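## Task

Place the white earphones in the small chest's top drawer and the red earphones in its bottom drawer, then make sure all drawers are closed and the chest is still standing upright.

## Robot and tools

Robot: two arms, left_arm and right_arm, each ending in a two-finger gripper. The fingers point along the gripper's own +z axis and close along its y axis. The reported end_effector_position is the spot between the finger pads, roughly 1 cm behind the tips. Calibrated bases in the scene frame: left_arm at (+0.004, +0.297, -0.017) m, right_arm at (+0.006, -0.300, -0.018) m, both nearly unrotated.

Frames: the scene frame has its origin at table height, centred between the arms, a little behind the near table edge; +x points out over the table, +y toward left_arm, +z up. Arm names do not match image left and right. Reported hand positions, orientations (quat_wxyz) and velocities are in the scene frame and can be a few cm off, worse at long reach. Offsets you send are expressed along the axes of that arm's current Hand target, not the scene axes.

Row layout, shared by execute_actions and move: one flat list of 14 numbers covering both arms, each in [-1, 1]. First left_arm: dx, dy, dz, rx, ry, rz, opening; then the same seven for right_arm. The six pose numbers are an offset from the arm's Hand target as it stood when the action or move began; 1.0 equals 0.6 m of travel or 180 degrees of turn, and rx, ry, rz form a single rotation vector. They are not absolute poses. Opening is absolute: +1 fully open (0.094 m), -1 closed. Sending all six pose zeros re-requests the current Hand target; always send the opening you want, since 0 is a real half-open command.

execute_actions(actions, cameras): actions is a list of up to 15-row tables; each row is one 1/30 s step, and a short table repeats its last row to fill 15 steps. Every row counts from the action's starting Hand target, and each new action starts from the updated target, so repeating an offset keeps moving. An empty list returns the scene state, number and task, plus all camera images.

move(target, speed, blend, opening_speed, grip_force, blocking, cameras): drives straight-line paths toward one row or a list of up to 15 rows, all measured from the same starting Hand targets. speed is m/s (0.002 to 2.9, default 0.25; rotation up to twice that in rad/s), one value or one per target. blend in metres rounds corners between listed targets; 0 stops at each. opening_speed (0.2 or more, per second on the -1..+1 scale) closes fingers gradually, useful for fragile items. grip_force is newtons per pad, 10 to 50, and stays set; lower force closes slowly. blocking=false returns early while the move continues. Paths do not avoid obstacles or the other arm. Routes passing near an arm's own base can flip its shoulder posture; go around. The result ends with a move: line: done (within 10 mm and 2 degrees), off_target, moving, held, or fault, plus limits such as paced (pose clipped) or held (steps withheld).

wait(seconds 0 to 10): lets time pass holding commands; a running move continues. stop(): brakes the current move, needing some distance. zoom_image(camera, region): region [x0, y0, x1, y1] in pixels, at most 504 by 504, from the newest image of cam_high, cam_low, cam_left_wrist or cam_right_wrist. finished_scene(scene): ends scene 1 or 2 for good; the goal must hold without the robot.

Cameras: cam_high and cam_low sit on a beam behind the arms; each arm also carries a wrist camera. All images are 672x504.

Results: Hand target is your last commanded pose after clipping; the gripper often rests short of it, and waiting does not close that gap, so send the shortfall as an offset. Orientation commands are clipped to 40 degrees from the measured orientation each step. Friction and gravity can leave the gripper low, short or tilted; small moves may go sideways or not happen, so check position and orientation after each move. grip_measured reports finger opening on the command scale; empty it reads up to about 2.5 mm wide, and on a hard part slightly narrower than the part. To release, command well above grip_measured. Joint torques include arm weight and carry offsets; joints 1 to 3 wrap at ±28 N m. Joint ranges in rad: waist -2.618 to 3.054, shoulder 0 to 3.142, elbow 0 to 3.142 (straight at 2.901), wrist pitch and yaw ±1.571, wrist roll ±2.094.

Cautions: do not drop items, release moving items, or let anything leave the table. Approach slowly: faster contact and targets set deeper past a surface push harder. A blocked arm keeps pushing until you command it back. Avoid the bar, plate and rail near the bases (up to 3 cm tall), gripper-to-gripper contact, closing on the other arm's fingers, and strain on wrist camera cables. Loose objects may be nudged occasionally. Motors heat when holding loads, stretched out, or pushing; MOTOR HOT appears near 75 °C, at 90 °C the arm folds and idles, at 100 °C it falls. The scene keeps running between calls.

Each tool is called after "Emit:" as name(argument=value, ...) on one line, values as JSON.

## Session

Emit:
execute_actions(actions=[])

Scene clock: 0.00 s.
left_arm: end_effector_position=(+0.2624, +0.1481, +0.4261) grip_measured=+1.000 end_effector_quat_wxyz=(+0.571, -0.167, +0.790, -0.149) | right_arm: end_effector_position=(+0.2547, -0.0626, +0.3163) grip_measured=+1.000 end_effector_quat_wxyz=(+0.365, -0.039, +0.843, +0.392)
Joint positions: left_arm=[-0.923 1.187 1.693 -0.999 -0.834 -0.848 0.094] | right_arm=[0.729 1.054 1.207 -0.603 -0.097 0.692 0.094]
Joint velocities: within noise
Joint torques (N m): no reading
Heat: left arm: 31 °C; right arm: 32 °C.
Hand target: left_arm +0.2617, +0.1503, +0.4288; +0.573, -0.170, +0.788, -0.150 | right_arm +0.2537, -0.0625, +0.3210; +0.368, -0.040, +0.840, +0.396
Tool commands: left_gripper/opening=+1.0 right_gripper/opening=+1.0

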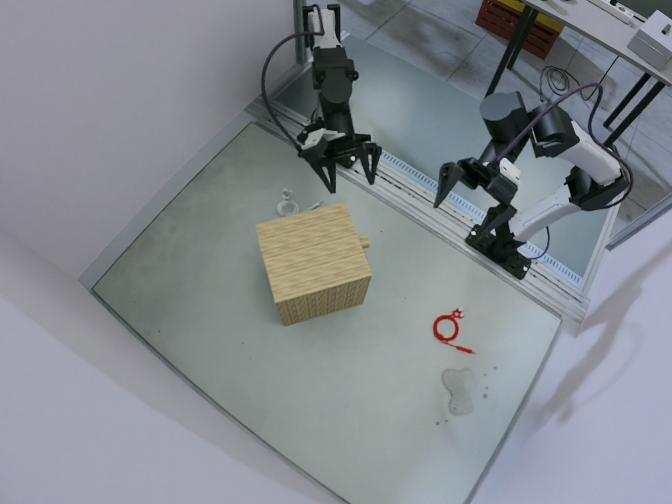

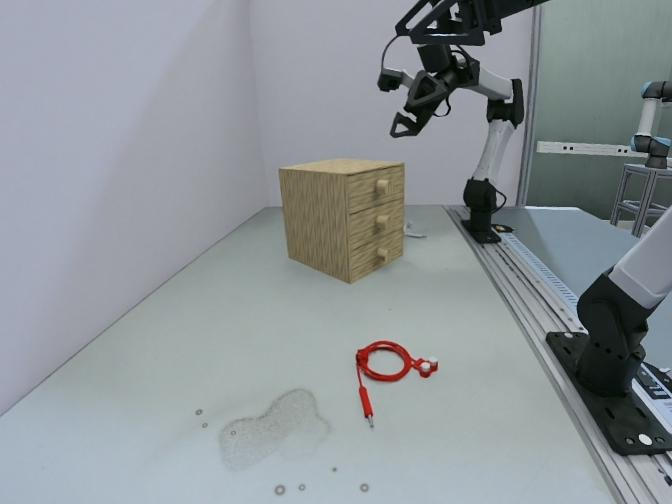

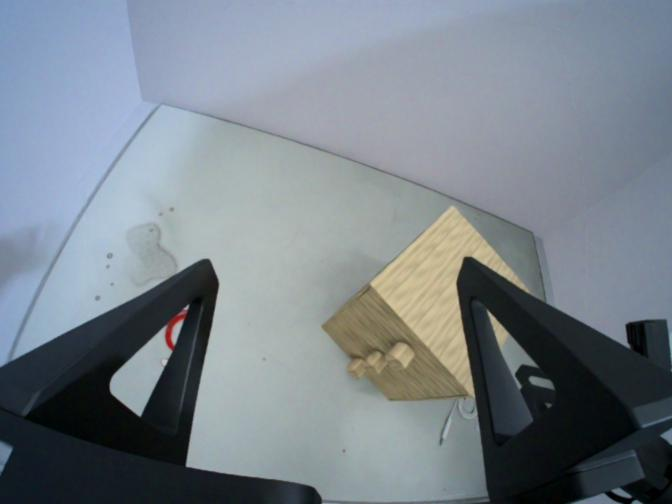

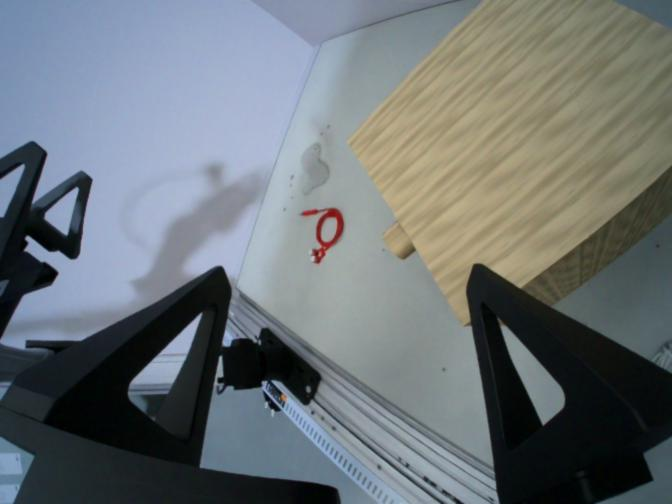

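Emit:
move(target=[0.0782,0.3308,0.2987,-0.1029,0.393,0.1166,1,-0.1137,-0.208,-0.136,0.2666,0.2478,0.0269,1], speed=0.4, cameras=["all"])

Scene clock: 29.47 s.
left_arm: end_effector_position=(+0.4080, +0.2971, +0.2525) grip_measured=+1.000 end_effector_quat_wxyz=(+0.186, -0.007, +0.982, -0.010) | right_arm: end_effector_position=(+0.3066, -0.2169, +0.3128) grip_measured=+1.000 end_effector_quat_wxyz=(+0.241, +0.008, +0.967, +0.088)
Joint positions: left_arm=[0.036 1.902 2.212 -1.521 0.027 -0.005 0.094] | right_arm=[0.294 1.489 1.997 -1.551 0.013 0.314 0.094]
Joint torques (N m): left_arm=[0.23 -7.87 7.91 0.52 -0.17 0.1] | right_arm=[0.32 -5.61 6.9 1.16 0.11 -0.08]
Heat: left arm: 34 °C; right arm: 35 °C.
Hand target: left_arm +0.4002, +0.3006, +0.2500; +0.000, +0.000, +1.000, +0.001 | right_arm +0.3003, -0.2196, +0.3198; +0.000, -0.001, +1.000, +0.000
Off the commanded pose: left_arm 0.009 m, 22 deg | right_arm 0.010 m, 30 deg.
joint sent to its limit (left arm) — joint 4 (wrist pitch), lower limit. The joint targets are off in orientation, not in position.
joint sent to its limit (right arm) — joint 4 (wrist pitch), lower limit. The joint targets are off in orientation, not in position.
move: off_target (left_arm, right_arm)

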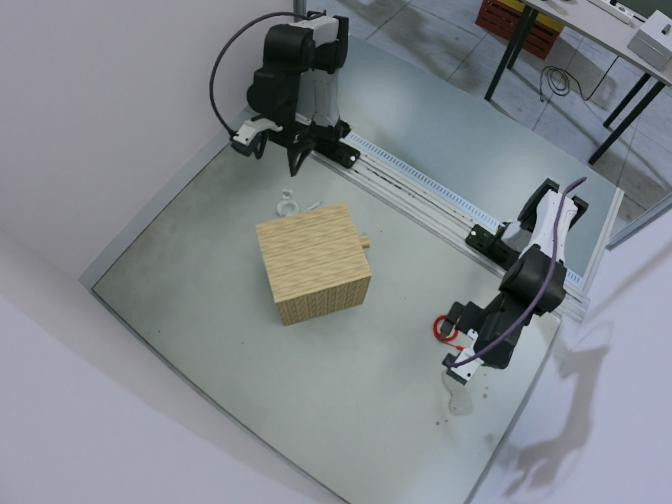

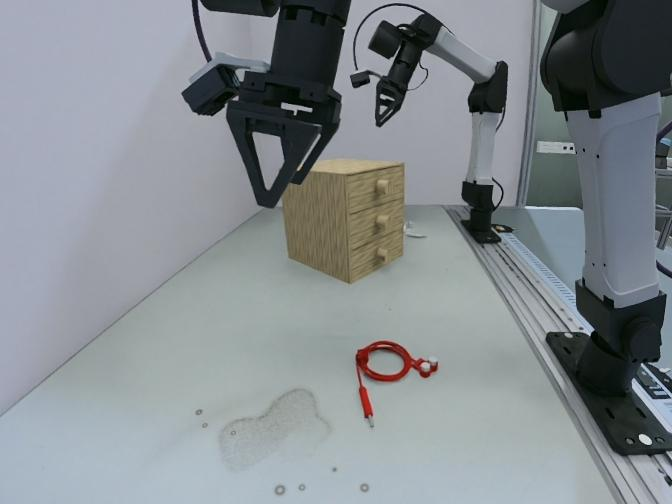

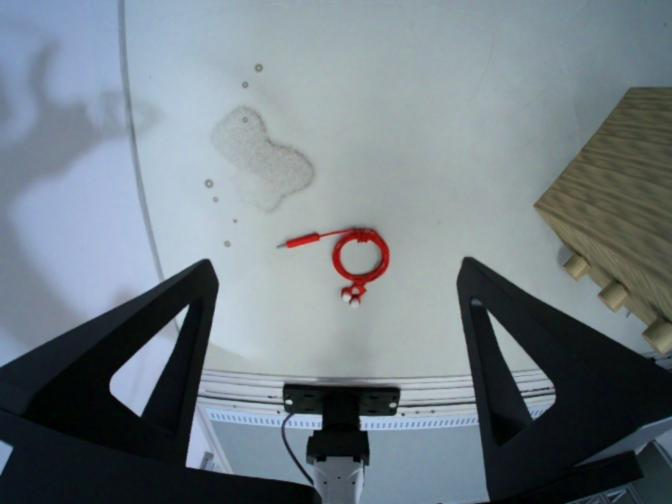

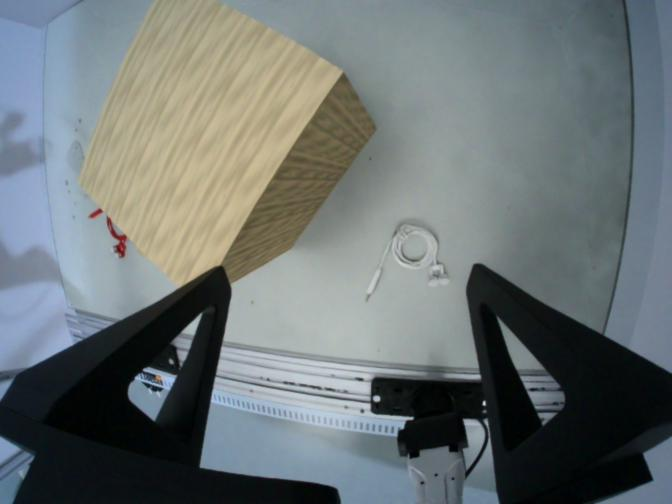

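Emit:
move(target=[0.3167,-0.4833,-0.0333,0.0803,-0.2409,0.1939,1,0.0167,-0.0833,0.3333,0,0,0,1], speed=0.35, cameras=["all"])

Scene clock: 57.80 s.
left_arm: end_effector_position=(+0.2088, +0.0089, +0.2710) grip_measured=+1.000 end_effector_quat_wxyz=(+0.359, +0.300, +0.875, -0.125) | right_arm: end_effector_position=(+0.2895, -0.2664, +0.1227) grip_measured=+1.000 end_effector_quat_wxyz=(-0.001, +0.001, +1.000, +0.007)
Joint positions: left_arm=[-1.05 1.331 1.48 -0.989 -0.27 -0.313 0.094] | right_arm=[0.125 1.601 1.422 -1.378 0.015 0.144 0.094]
Joint torques (N m): left_arm=[-0.28 -4.92 6.22 1.54 -0.45 -0.17] | right_arm=[-0.64 -5.55 5.87 0.37 0.08 -0.06]
Heat: left arm: 34 °C; right arm: 34 °C.
Hand target: left_arm +0.2103, +0.0105, +0.2696; +0.363, +0.292, +0.877, -0.120 | right_arm +0.2902, -0.2697, +0.1198; +0.000, -0.001, +1.000, +0.000
Off the commanded pose: left_arm 0.003 m, 1 deg | right_arm 0.004 m, 1 deg.
move: done

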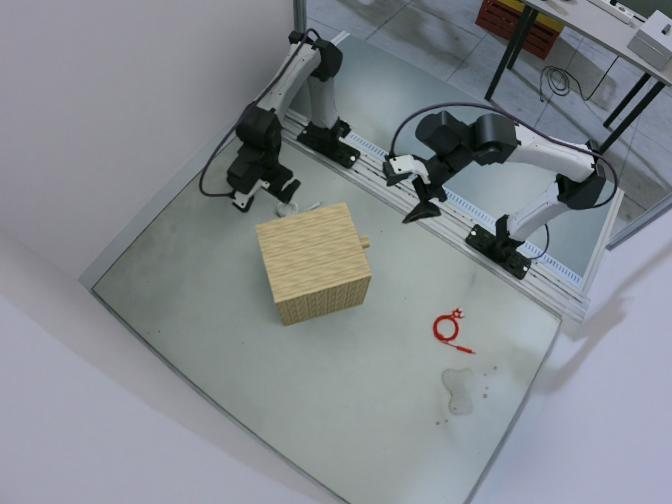

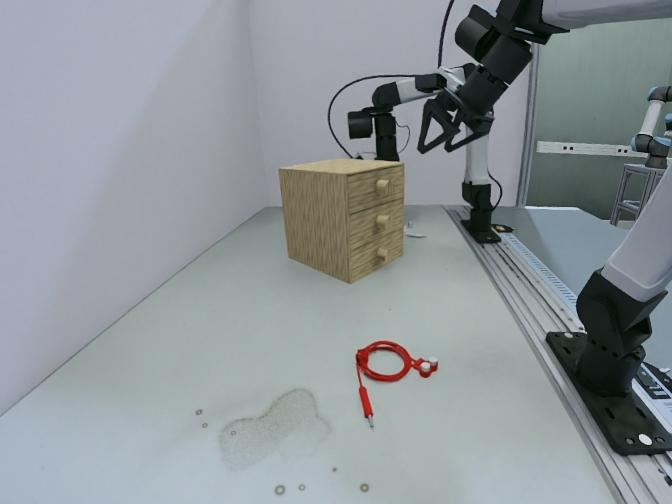

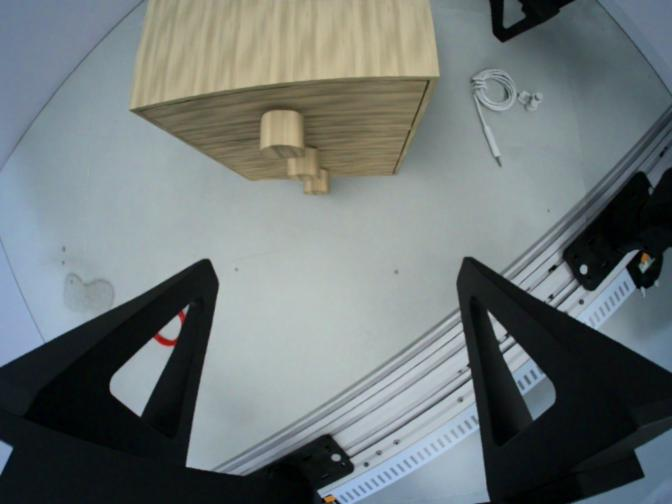

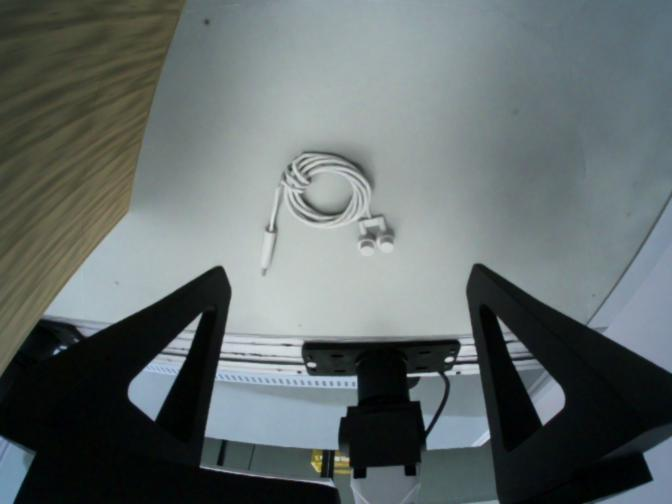

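Emit:
move(target=[0.0515,0.0843,0.1182,-0.022,0,-0.022,1,0.047,0.016,0.125,0,0,0,1], speed=0.25, cameras=["cam_left_wrist","cam_right_wrist","cam_low"])

Scene clock: 77.23 s.
left_arm: end_effector_position=(+0.2641, +0.0335, +0.1959) grip_measured=+1.000 end_effector_quat_wxyz=(+0.366, +0.245, +0.893, -0.097) | right_arm: end_effector_position=(+0.2626, -0.2598, +0.0433) grip_measured=+1.000 end_effector_quat_wxyz=(-0.011, +0.000, +1.000, +0.005)
Joint positions: left_arm=[-0.876 1.325 1.167 -0.68 -0.246 -0.273 0.094] | right_arm=[0.157 1.557 1.058 -1.077 0.016 0.173 0.094]
Joint torques (N m): left_arm=[0.53 -6.23 6.76 1.57 -0.05 0.1] | right_arm=[0.28 -6.8 5.3 0.38 0.09 0.07]
Heat: left arm: 34 °C; right arm: 32 °C.
Hand target: left_arm +0.2632, +0.0341, +0.1976; +0.368, +0.249, +0.890, -0.102 | right_arm +0.2619, -0.2602, +0.0449; +0.000, -0.001, +1.000, +0.000
Off the commanded pose: left_arm 0.002 m, 1 deg | right_arm 0.002 m, 1 deg.
move: done
Images, in order (width x height): cam_low 672x504, cam_left_wrist 672x504, cam_right_wrist 672x504.

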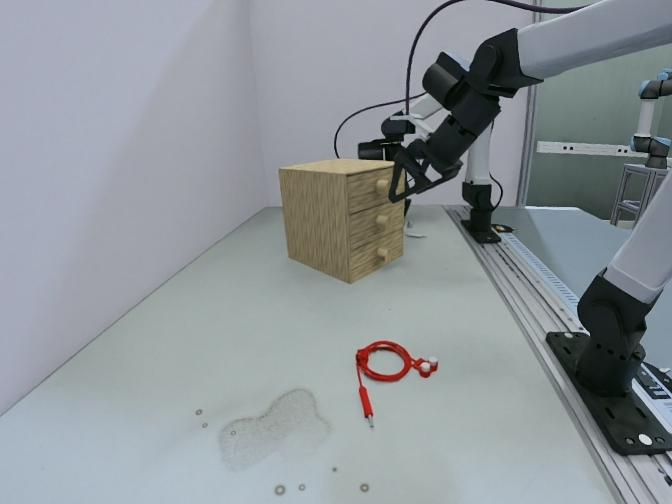

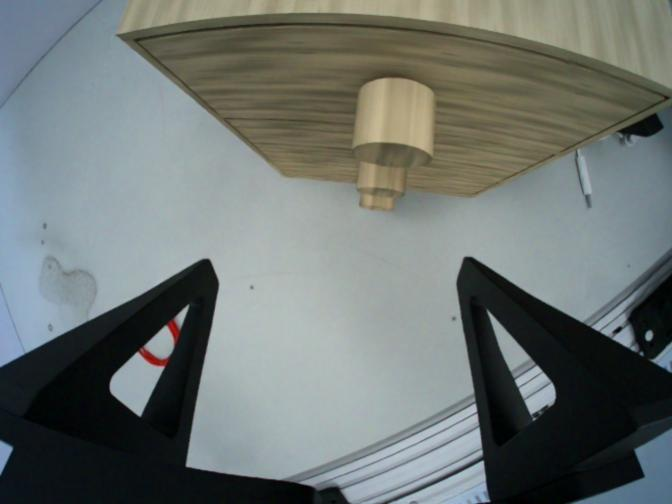

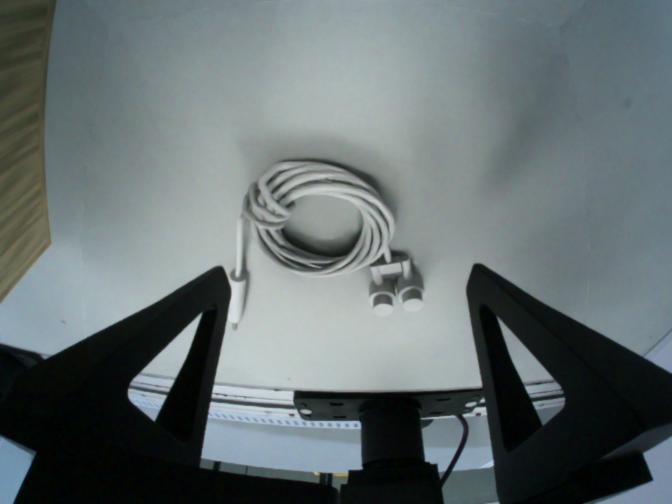

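Emit:
move(target=[-0.0217,-0.0517,0.05,0,0,0,1,0.0033,0.015,0.05,0,0,0,1], speed=0.12, cameras=["cam_left_wrist","cam_right_wrist"])

Scene clock: 91.50 s.
left_arm: end_effector_position=(+0.2676, -0.0033, +0.1778) grip_measured=+1.000 end_effector_quat_wxyz=(+0.357, +0.260, +0.892, -0.101) | right_arm: end_effector_position=(+0.2618, -0.2506, +0.0198) grip_measured=+1.000 end_effector_quat_wxyz=(+0.002, +0.000, +1.000, +0.008)
Joint positions: left_arm=[-0.933 1.449 1.208 -0.617 -0.257 -0.296 0.094] | right_arm=[0.189 1.566 0.968 -0.952 0.016 0.205 0.094]
Joint torques (N m): left_arm=[-0.32 -4.98 9.81 1.53 -0.46 -0.17] | right_arm=[0.38 -4.62 5.29 0.42 0.15 0.08]
Heat: left arm: 35 °C; right arm: 32 °C.
Hand target: left_arm +0.2731, -0.0082, +0.1854; +0.368, +0.249, +0.890, -0.102 | right_arm +0.2599, -0.2513, +0.0149; +0.000, -0.001, +1.000, +0.000
Off the commanded pose: left_arm 0.011 m, 2 deg | right_arm 0.005 m, 1 deg.
move: off_target (left_arm)
Images, in order (width x height): cam_left_wrist 672x504, cam_right_wrist 672x504.

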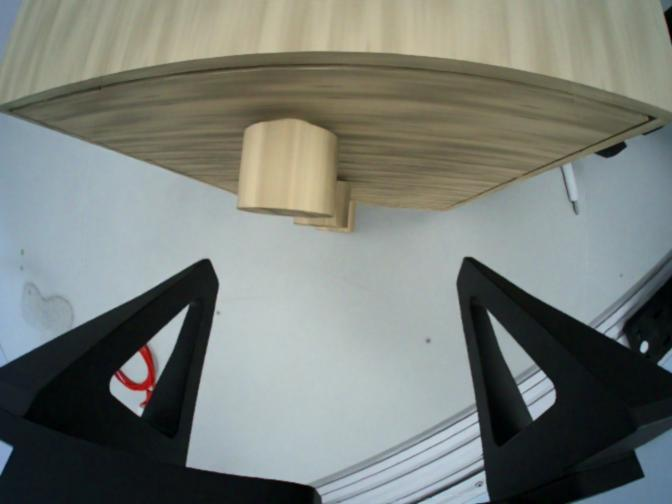

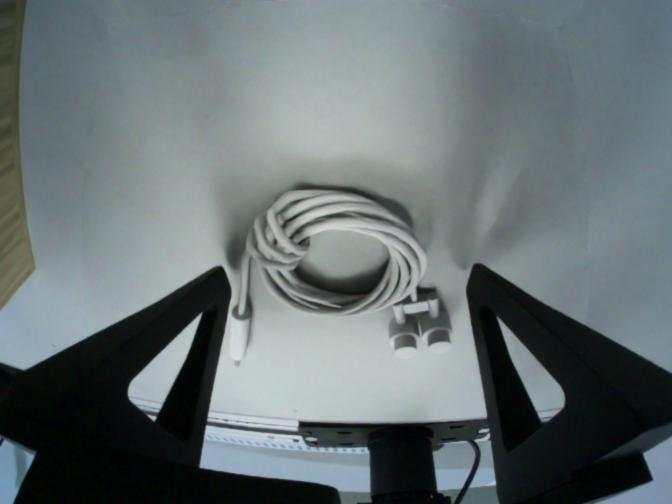

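Emit:
move(target=[-0.0315,0.0202,0.0925,0,0,0,1,0.003,0.002,0.011,0,0,0,1], speed=0.12, cameras=["cam_left_wrist","cam_right_wrist","cam_low"])

Emit:
move(target=[0,0,0,0,0,0,1,0,0,0,0,0,0,0.2], grip_force=[50,15], cameras=["cam_right_wrist"])

Scene clock: 100.33 s.
left_arm: end_effector_position=(+0.3078, -0.0129, +0.1482) grip_measured=+1.000 end_effector_quat_wxyz=(+0.343, +0.260, +0.898, -0.087) | right_arm: end_effector_position=(+0.2601, -0.2497, +0.0152) grip_measured=+1.000 end_effector_quat_wxyz=(+0.003, +0.001, +1.000, +0.007)
Joint positions: left_arm=[-0.854 1.602 1.255 -0.538 -0.214 -0.239 0.094] | right_arm=[0.194 1.566 0.948 -0.931 0.018 0.212 0.094]
Joint torques (N m): left_arm=[1.21 -5.26 10.32 1.94 -0.19 -0.11] | right_arm=[0.53 -3.97 4.71 0.5 0.1 0.05]
Heat: left arm: 36 °C; right arm: 32 °C.
Hand target: left_arm +0.3244, -0.0249, +0.1596; +0.368, +0.249, +0.890, -0.102 | right_arm +0.2580, -0.2501, +0.0082; +0.000, -0.001, +1.000, +0.000
Off the commanded pose: left_arm 0.023 m, 4 deg | right_arm 0.007 m, 1 deg.
move: off_target (left_arm)
Images, in order (width x height): cam_low 672x504, cam_left_wrist 672x504, cam_right_wrist 672x504.

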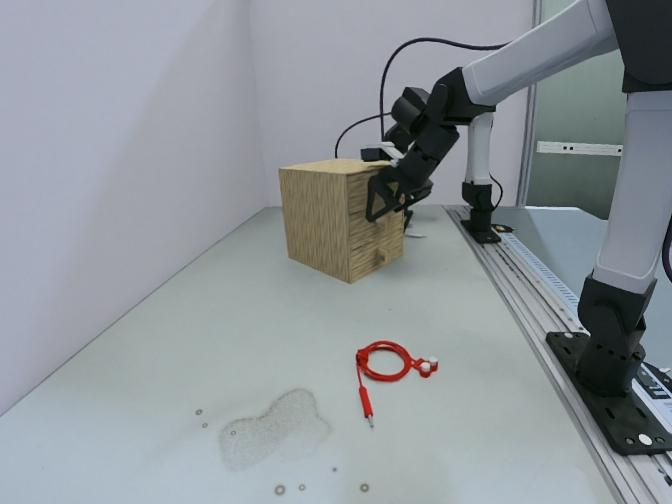

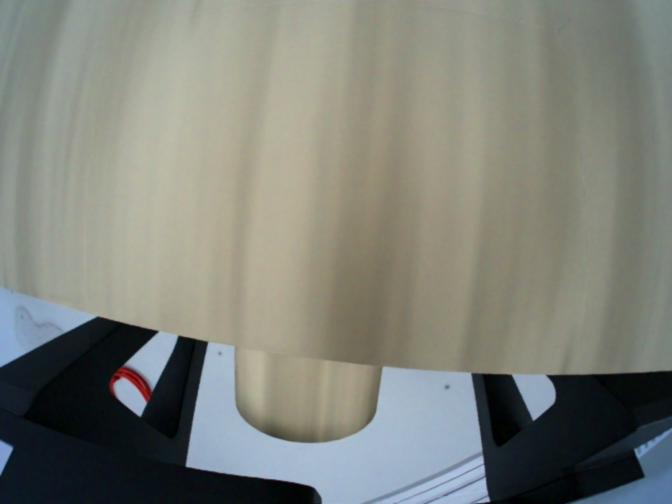

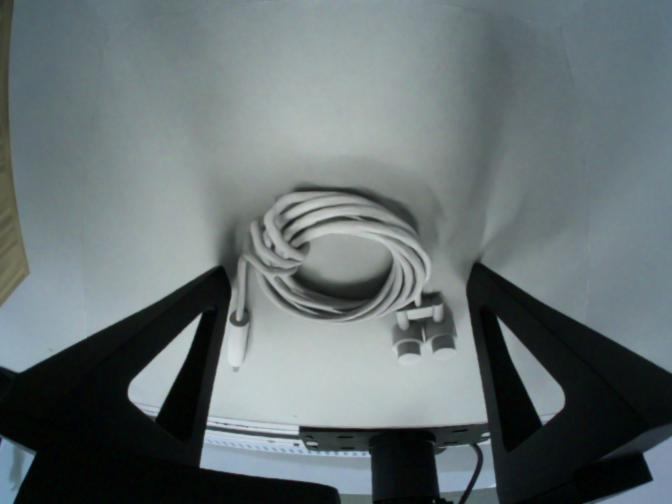

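Scene clock: 104.57 s.
left_arm: end_effector_position=(+0.3077, -0.0129, +0.1481) grip_measured=+1.000 end_effector_quat_wxyz=(+0.343, +0.261, +0.898, -0.087) | right_arm: end_effector_position=(+0.2620, -0.2497, +0.0152) grip_measured=+0.202 end_effector_quat_wxyz=(+0.007, +0.001, +1.000, +0.007)
Joint positions: left_arm=[-0.854 1.602 1.255 -0.538 -0.214 -0.238 0.094] | right_arm=[0.194 1.566 0.948 -0.923 0.02 0.212 0.056]
Joint torques (N m): left_arm=[1.21 -5.26 10.33 1.94 -0.19 -0.05] | right_arm=[0.51 -4.03 5.11 0.39 0.04 0.03]
Heat: left arm: 37 °C; right arm: 31 °C.
Hand target: left_arm +0.3243, -0.0250, +0.1595; +0.368, +0.249, +0.890, -0.102 | right_arm +0.2581, -0.2501, +0.0082; +0.000, -0.001, +1.000, +0.000
Off the commanded pose: left_arm 0.023 m, 4 deg | right_arm 0.008 m, 1 deg.
grip_force (N): 50, 15
move: off_target (left_arm)
Images, in order (width x height): cam_right_wrist 672x504.

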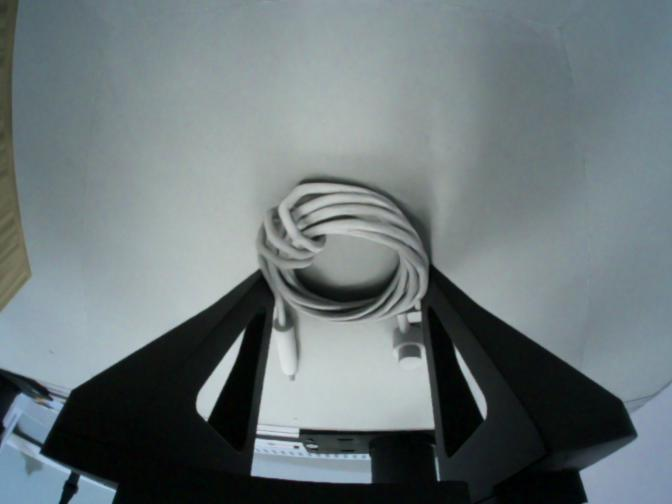

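Emit:
zoom_image(camera="cam_low", region=[250, 70, 500, 300])

Emit:
execute_actions(actions=[], cameras=["cam_low","cam_high"])

Emit:
zoom_image(camera="cam_low", region=[260, 100, 460, 300])

Emit:
zoom_image(camera="cam_high", region=[200, 100, 450, 340])

This scene's latest camera images include none from cam_low. They are from: cam_right_wrist. cam_low's image comes with the result of a call that names it in "cameras".

Scene clock: 109.17 s.
left_arm: end_effector_position=(+0.3077, -0.0129, +0.1481) grip_measured=+1.000 end_effector_quat_wxyz=(+0.343, +0.261, +0.898, -0.087) | right_arm: end_effector_position=(+0.2620, -0.2497, +0.0152) grip_measured=+0.202 end_effector_quat_wxyz=(+0.007, +0.001, +1.000, +0.007)
Joint positions: left_arm=[-0.854 1.602 1.255 -0.538 -0.214 -0.238 0.094] | right_arm=[0.194 1.566 0.948 -0.923 0.02 0.212 0.056]
Joint velocities: within noise
Joint torques (N m): left_arm=[1.2 -5.27 10.33 1.94 -0.19 -0.05] | right_arm=[0.36 -4.21 4.9 0.35 0.1 0.02]
Heat: left arm: 37 °C; right arm: 31 °C.
Hand target: left_arm +0.3243, -0.0250, +0.1595; +0.368, +0.249, +0.890, -0.102 | right_arm +0.2581, -0.2501, +0.0082; +0.000, -0.001, +1.000, +0.000
Tool commands: left_gripper/opening=+1.0 right_gripper/opening=+0.2
Off the commanded pose: left_arm 0.023 m, 4 deg | right_arm 0.008 m, 1 deg.
grip_force (N): 50, 15
Images, in order (width x height): cam_high 672x504, cam_low 672x504.

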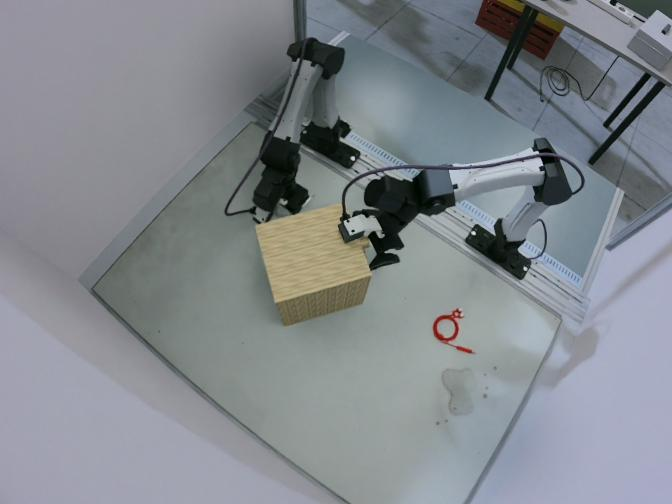

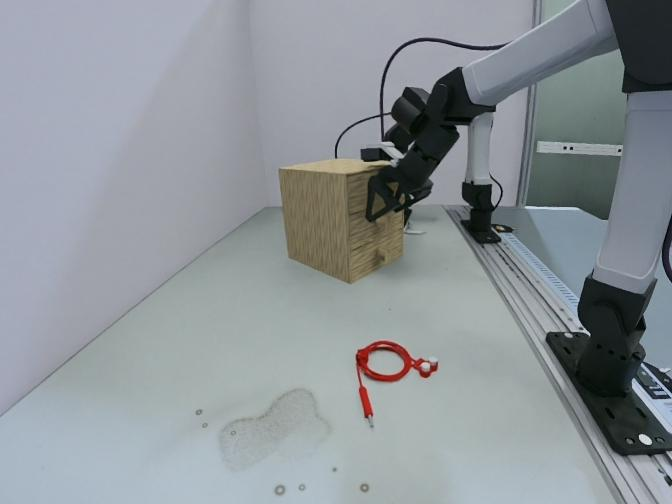

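Scaled by 2.520.

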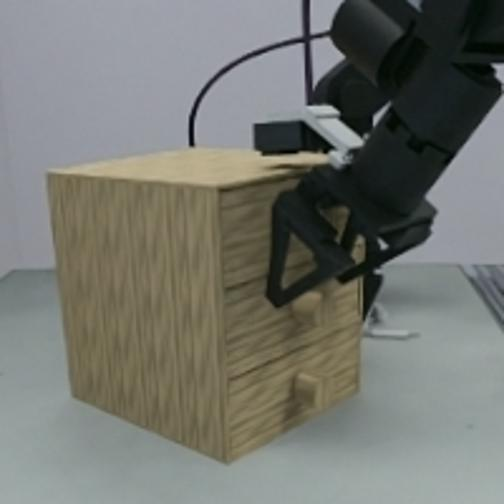

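Scaled by 2.016.

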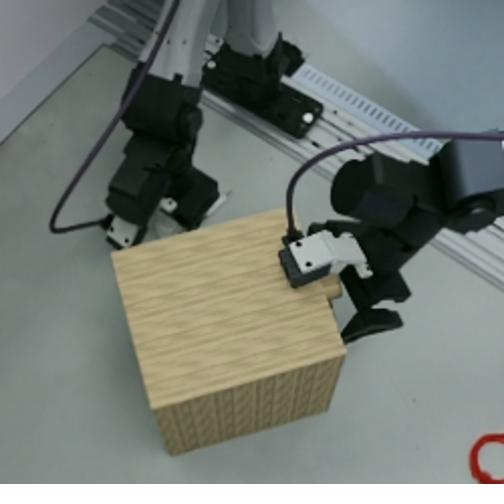

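Emit:
move(target=[0.0405,0.0155,-0.0558,0,-0.083,0,1,0,0,0,0,0,0,0.05], speed=0.12, cameras=["cam_left_wrist","cam_right_wrist","cam_low"])

Emit:
zoom_image(camera="cam_low", region=[260, 100, 460, 300])

Scene clock: 115.90 s.
left_arm: end_effector_position=(+0.2949, +0.0022, +0.1573) grip_measured=+1.000 end_effector_quat_wxyz=(+0.466, +0.235, +0.842, -0.134) | right_arm: end_effector_position=(+0.2620, -0.2497, +0.0152) grip_measured=+0.052 end_effector_quat_wxyz=(+0.007, +0.001, +1.000, +0.007)
Joint positions: left_arm=[-0.884 1.381 0.874 -0.089 -0.289 -0.214 0.094] | right_arm=[0.194 1.566 0.948 -0.923 0.02 0.212 0.049]
Joint torques (N m): left_arm=[-0.53 -7.87 6.74 1.86 -0.39 0.04] | right_arm=[0.14 -4.27 4.9 0.48 0.06 0.06]
Heat: left arm: 38 °C; right arm: 31 °C.
Hand target: left_arm +0.2943, +0.0041, +0.1662; +0.481, +0.233, +0.834, -0.134 | right_arm +0.2581, -0.2501, +0.0082; +0.000, -0.001, +1.000, +0.000
Off the commanded pose: left_arm 0.009 m, 2 deg | right_arm 0.008 m, 1 deg.
grip_force (N): 50, 15
move: done
Images, in order (width x height): cam_low 672x504, cam_left_wrist 672x504, cam_right_wrist 672x504.

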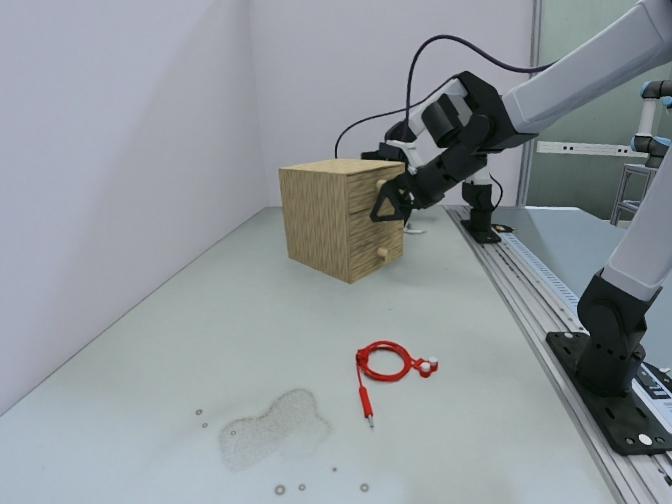

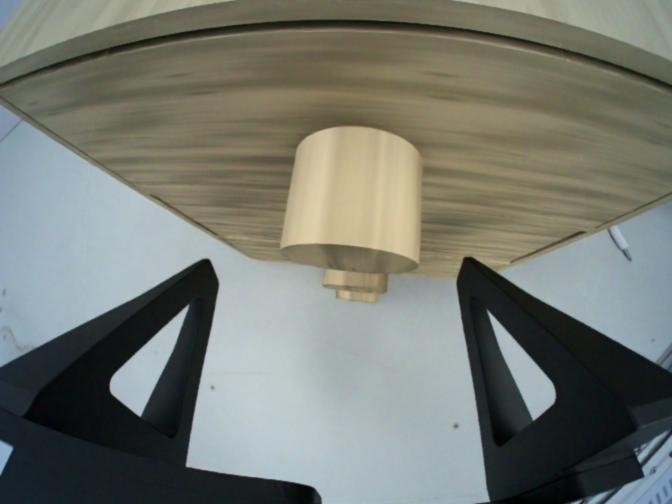

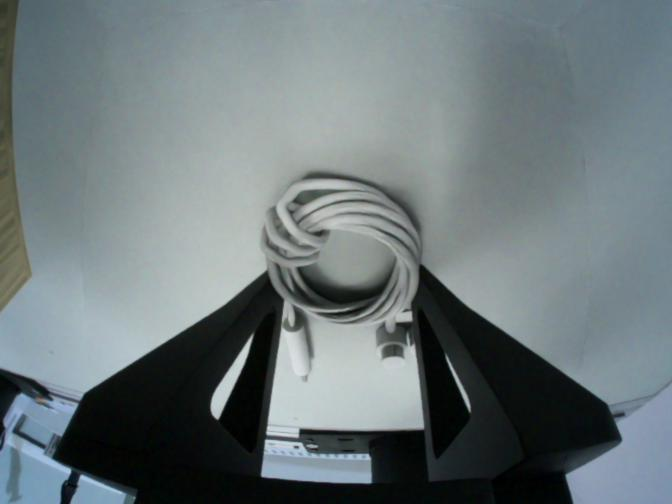

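Scaled by 2.520.

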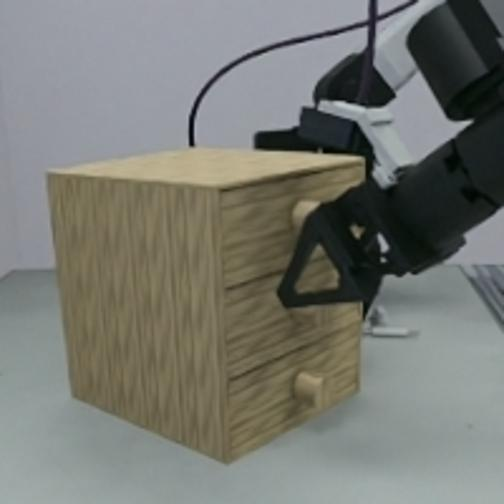

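Emit:
move(target=[-0.0388,-0.0075,0.0007,0,0,0,1,0,0,-0.1,0,0,0,0.0], speed=0.12, cameras=["cam_left_wrist","cam_right_wrist","cam_low"])

Emit:
zoom_image(camera="cam_low", region=[260, 100, 460, 300])

Scene clock: 126.23 s.
left_arm: end_effector_position=(+0.2989, -0.0034, +0.1793) grip_measured=+1.000 end_effector_quat_wxyz=(+0.474, +0.233, +0.838, -0.140) | right_arm: end_effector_position=(+0.2537, -0.2510, +0.0578) grip_measured=+0.002 end_effector_quat_wxyz=(-0.015, +0.000, +1.000, +0.003)
Joint positions: left_arm=[-0.884 1.381 0.945 -0.139 -0.289 -0.212 0.094] | right_arm=[0.201 1.526 1.085 -1.145 0.02 0.218 0.047]
Joint torques (N m): left_arm=[-0.4 -4.93 9.84 1.67 -0.4 0.06] | right_arm=[0.39 -6.06 8.95 0.1 0.08 0.03]
Heat: left arm: 37 °C; right arm: 31 °C.
Hand target: left_arm +0.3023, -0.0060, +0.1860; +0.481, +0.233, +0.835, -0.134 | right_arm +0.2581, -0.2500, +0.0682; +0.000, -0.001, +1.000, +0.000
Off the commanded pose: left_arm 0.008 m, 1 deg | right_arm 0.011 m, 2 deg.
grip_force (N): 50, 15
move: off_target (right_arm)
Images, in order (width x height): cam_low 672x504, cam_left_wrist 672x504, cam_right_wrist 672x504.

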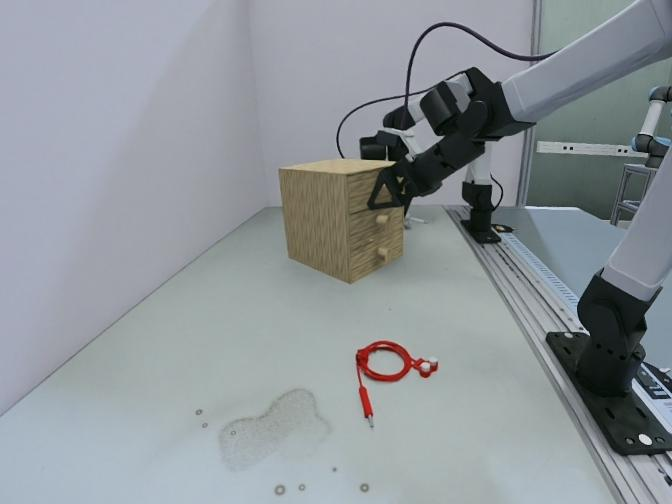

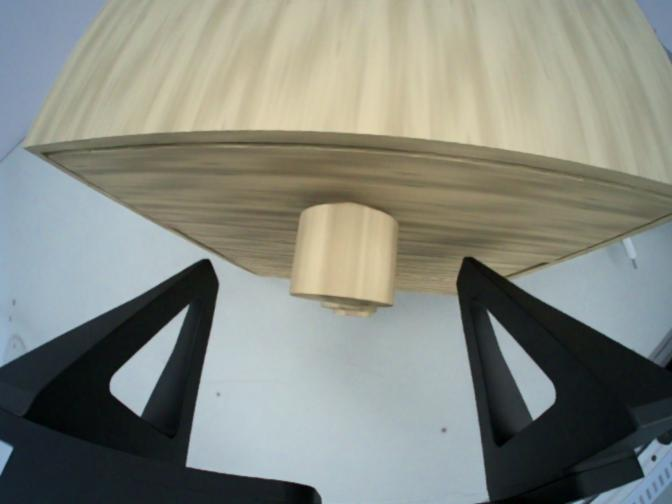

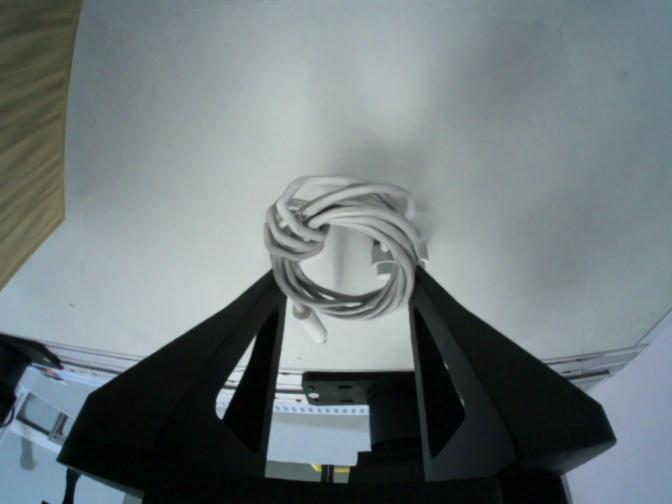

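Scaled by 2.520.

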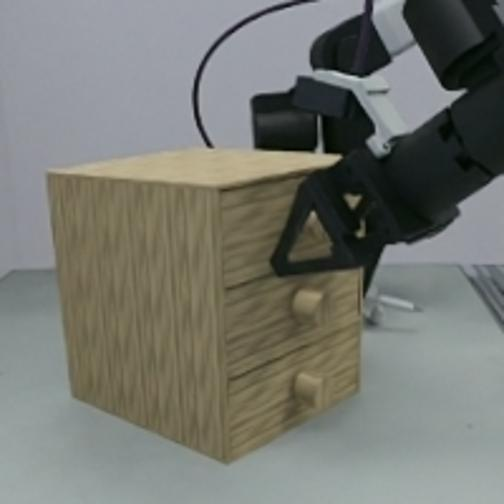

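Emit:
move(target=[0,0,0,0,0,0,-0.5,0,0,0,0,0,0,0.0], opening_speed=1.5, cameras=["cam_left_wrist","cam_low"])

Emit:
zoom_image(camera="cam_low", region=[260, 100, 460, 300])

Scene clock: 130.63 s.
left_arm: end_effector_position=(+0.2982, -0.0040, +0.1792) grip_measured=-0.473 end_effector_quat_wxyz=(+0.473, +0.234, +0.838, -0.140) | right_arm: end_effector_position=(+0.2536, -0.2511, +0.0578) grip_measured=+0.002 end_effector_quat_wxyz=(-0.015, +0.000, +1.000, +0.002)
Joint positions: left_arm=[-0.886 1.381 0.945 -0.14 -0.289 -0.212 0.025] | right_arm=[0.201 1.526 1.085 -1.146 0.02 0.218 0.047]
Joint torques (N m): left_arm=[-0.17 -4.93 9.83 1.68 -0.39 0.05] | right_arm=[0.38 -6.22 8.75 0.05 0.08 0.04]
Heat: left arm: 37 °C; right arm: 32 °C.
Hand target: left_arm +0.3023, -0.0059, +0.1860; +0.481, +0.233, +0.835, -0.134 | right_arm +0.2581, -0.2500, +0.0682; +0.000, -0.001, +1.000, +0.000
Off the commanded pose: left_arm 0.008 m, 1 deg | right_arm 0.011 m, 2 deg.
grip_force (N): 50, 15
move: off_target (right_arm)
Images, in order (width x height): cam_low 672x504, cam_left_wrist 672x504.

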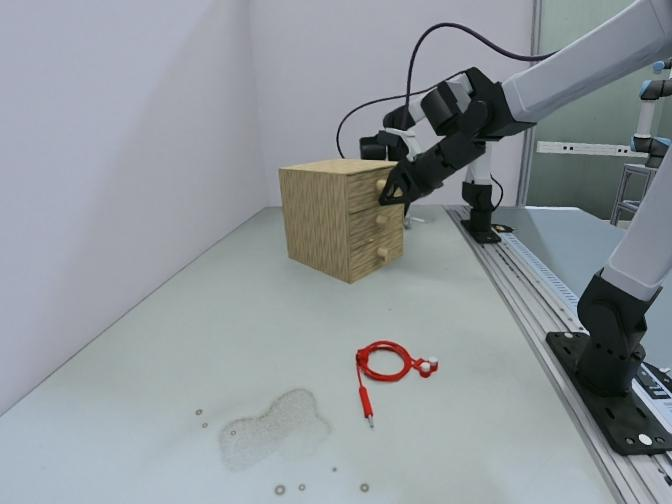

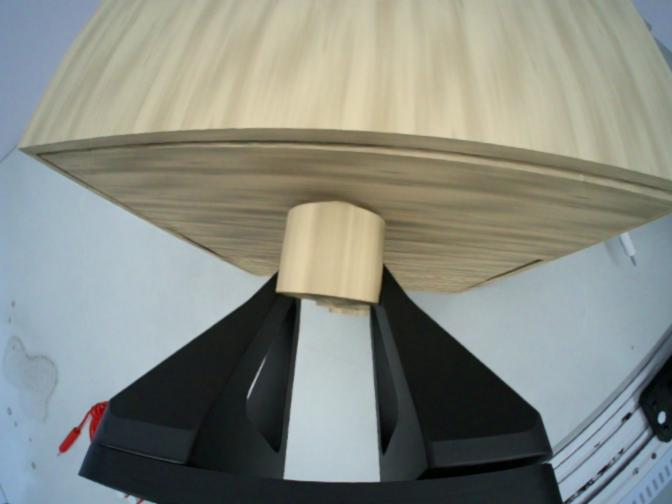

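Scaled by 2.520.

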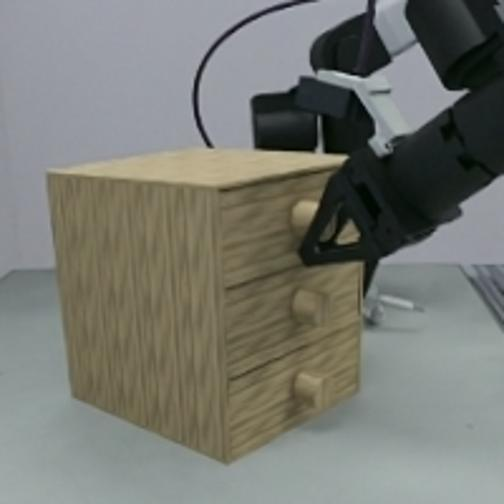

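Emit:
move(target=[[0,0,0,0,0,0,0.6,0,0,0,0,0,0,0.0],[-0.0302,0,-0.0077,0,0,0,0.6,0,0,0,0,0,0,0.0],[-0.0302,0,-0.0077,0,0,0,-0.55,0,0,0,0,0,0,0.0]], speed=0.1, cameras=["cam_left_wrist","cam_low"])

Emit:
zoom_image(camera="cam_low", region=[260, 100, 460, 300])

Scene clock: 137.53 s.
left_arm: end_effector_position=(+0.2997, -0.0085, +0.1997) grip_measured=-0.425 end_effector_quat_wxyz=(+0.476, +0.239, +0.834, -0.141) | right_arm: end_effector_position=(+0.2536, -0.2511, +0.0578) grip_measured=+0.002 end_effector_quat_wxyz=(-0.015, +0.000, +1.000, +0.002)
Joint positions: left_arm=[-0.888 1.382 1.022 -0.208 -0.285 -0.201 0.027] | right_arm=[0.201 1.526 1.085 -1.146 0.02 0.218 0.047]
Joint torques (N m): left_arm=[0.69 -4.3 10.03 1.68 -0.36 -0.02] | right_arm=[0.51 -6.16 8.9 0.1 0.1 0.09]
Heat: left arm: 37 °C; right arm: 32 °C.
Hand target: left_arm +0.3066, -0.0087, +0.2040; +0.481, +0.233, +0.835, -0.134 | right_arm +0.2581, -0.2500, +0.0682; +0.000, -0.001, +1.000, +0.000
Off the commanded pose: left_arm 0.008 m, 1 deg | right_arm 0.011 m, 2 deg.
grip_force (N): 50, 15
move: off_target (right_arm)
Images, in order (width x height): cam_low 672x504, cam_left_wrist 672x504.

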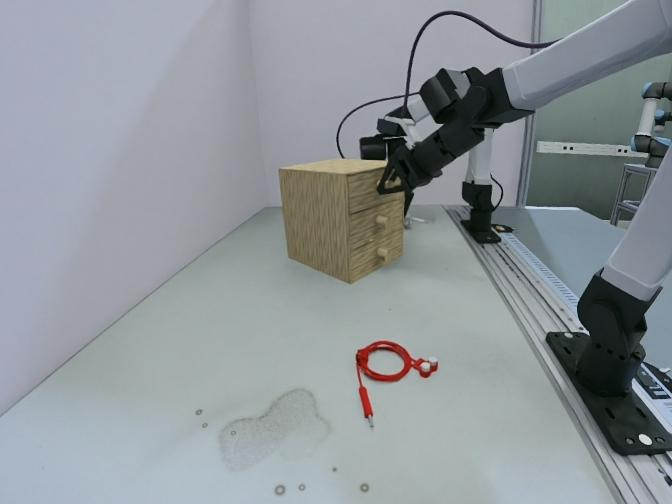

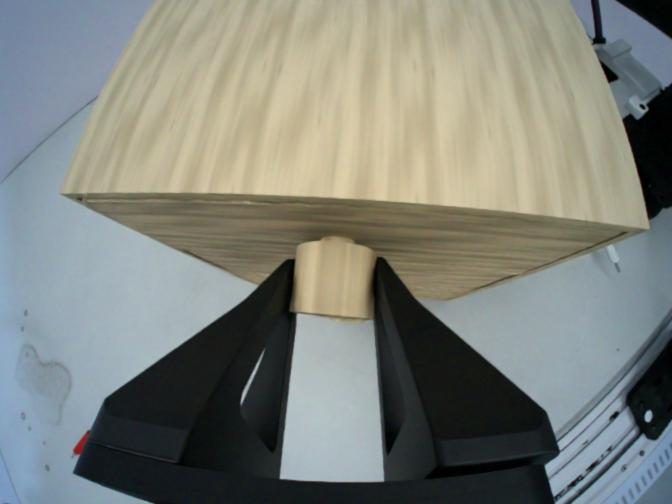

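Scaled by 2.520.

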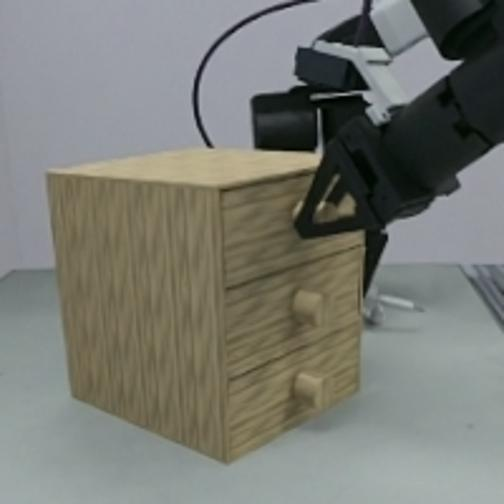

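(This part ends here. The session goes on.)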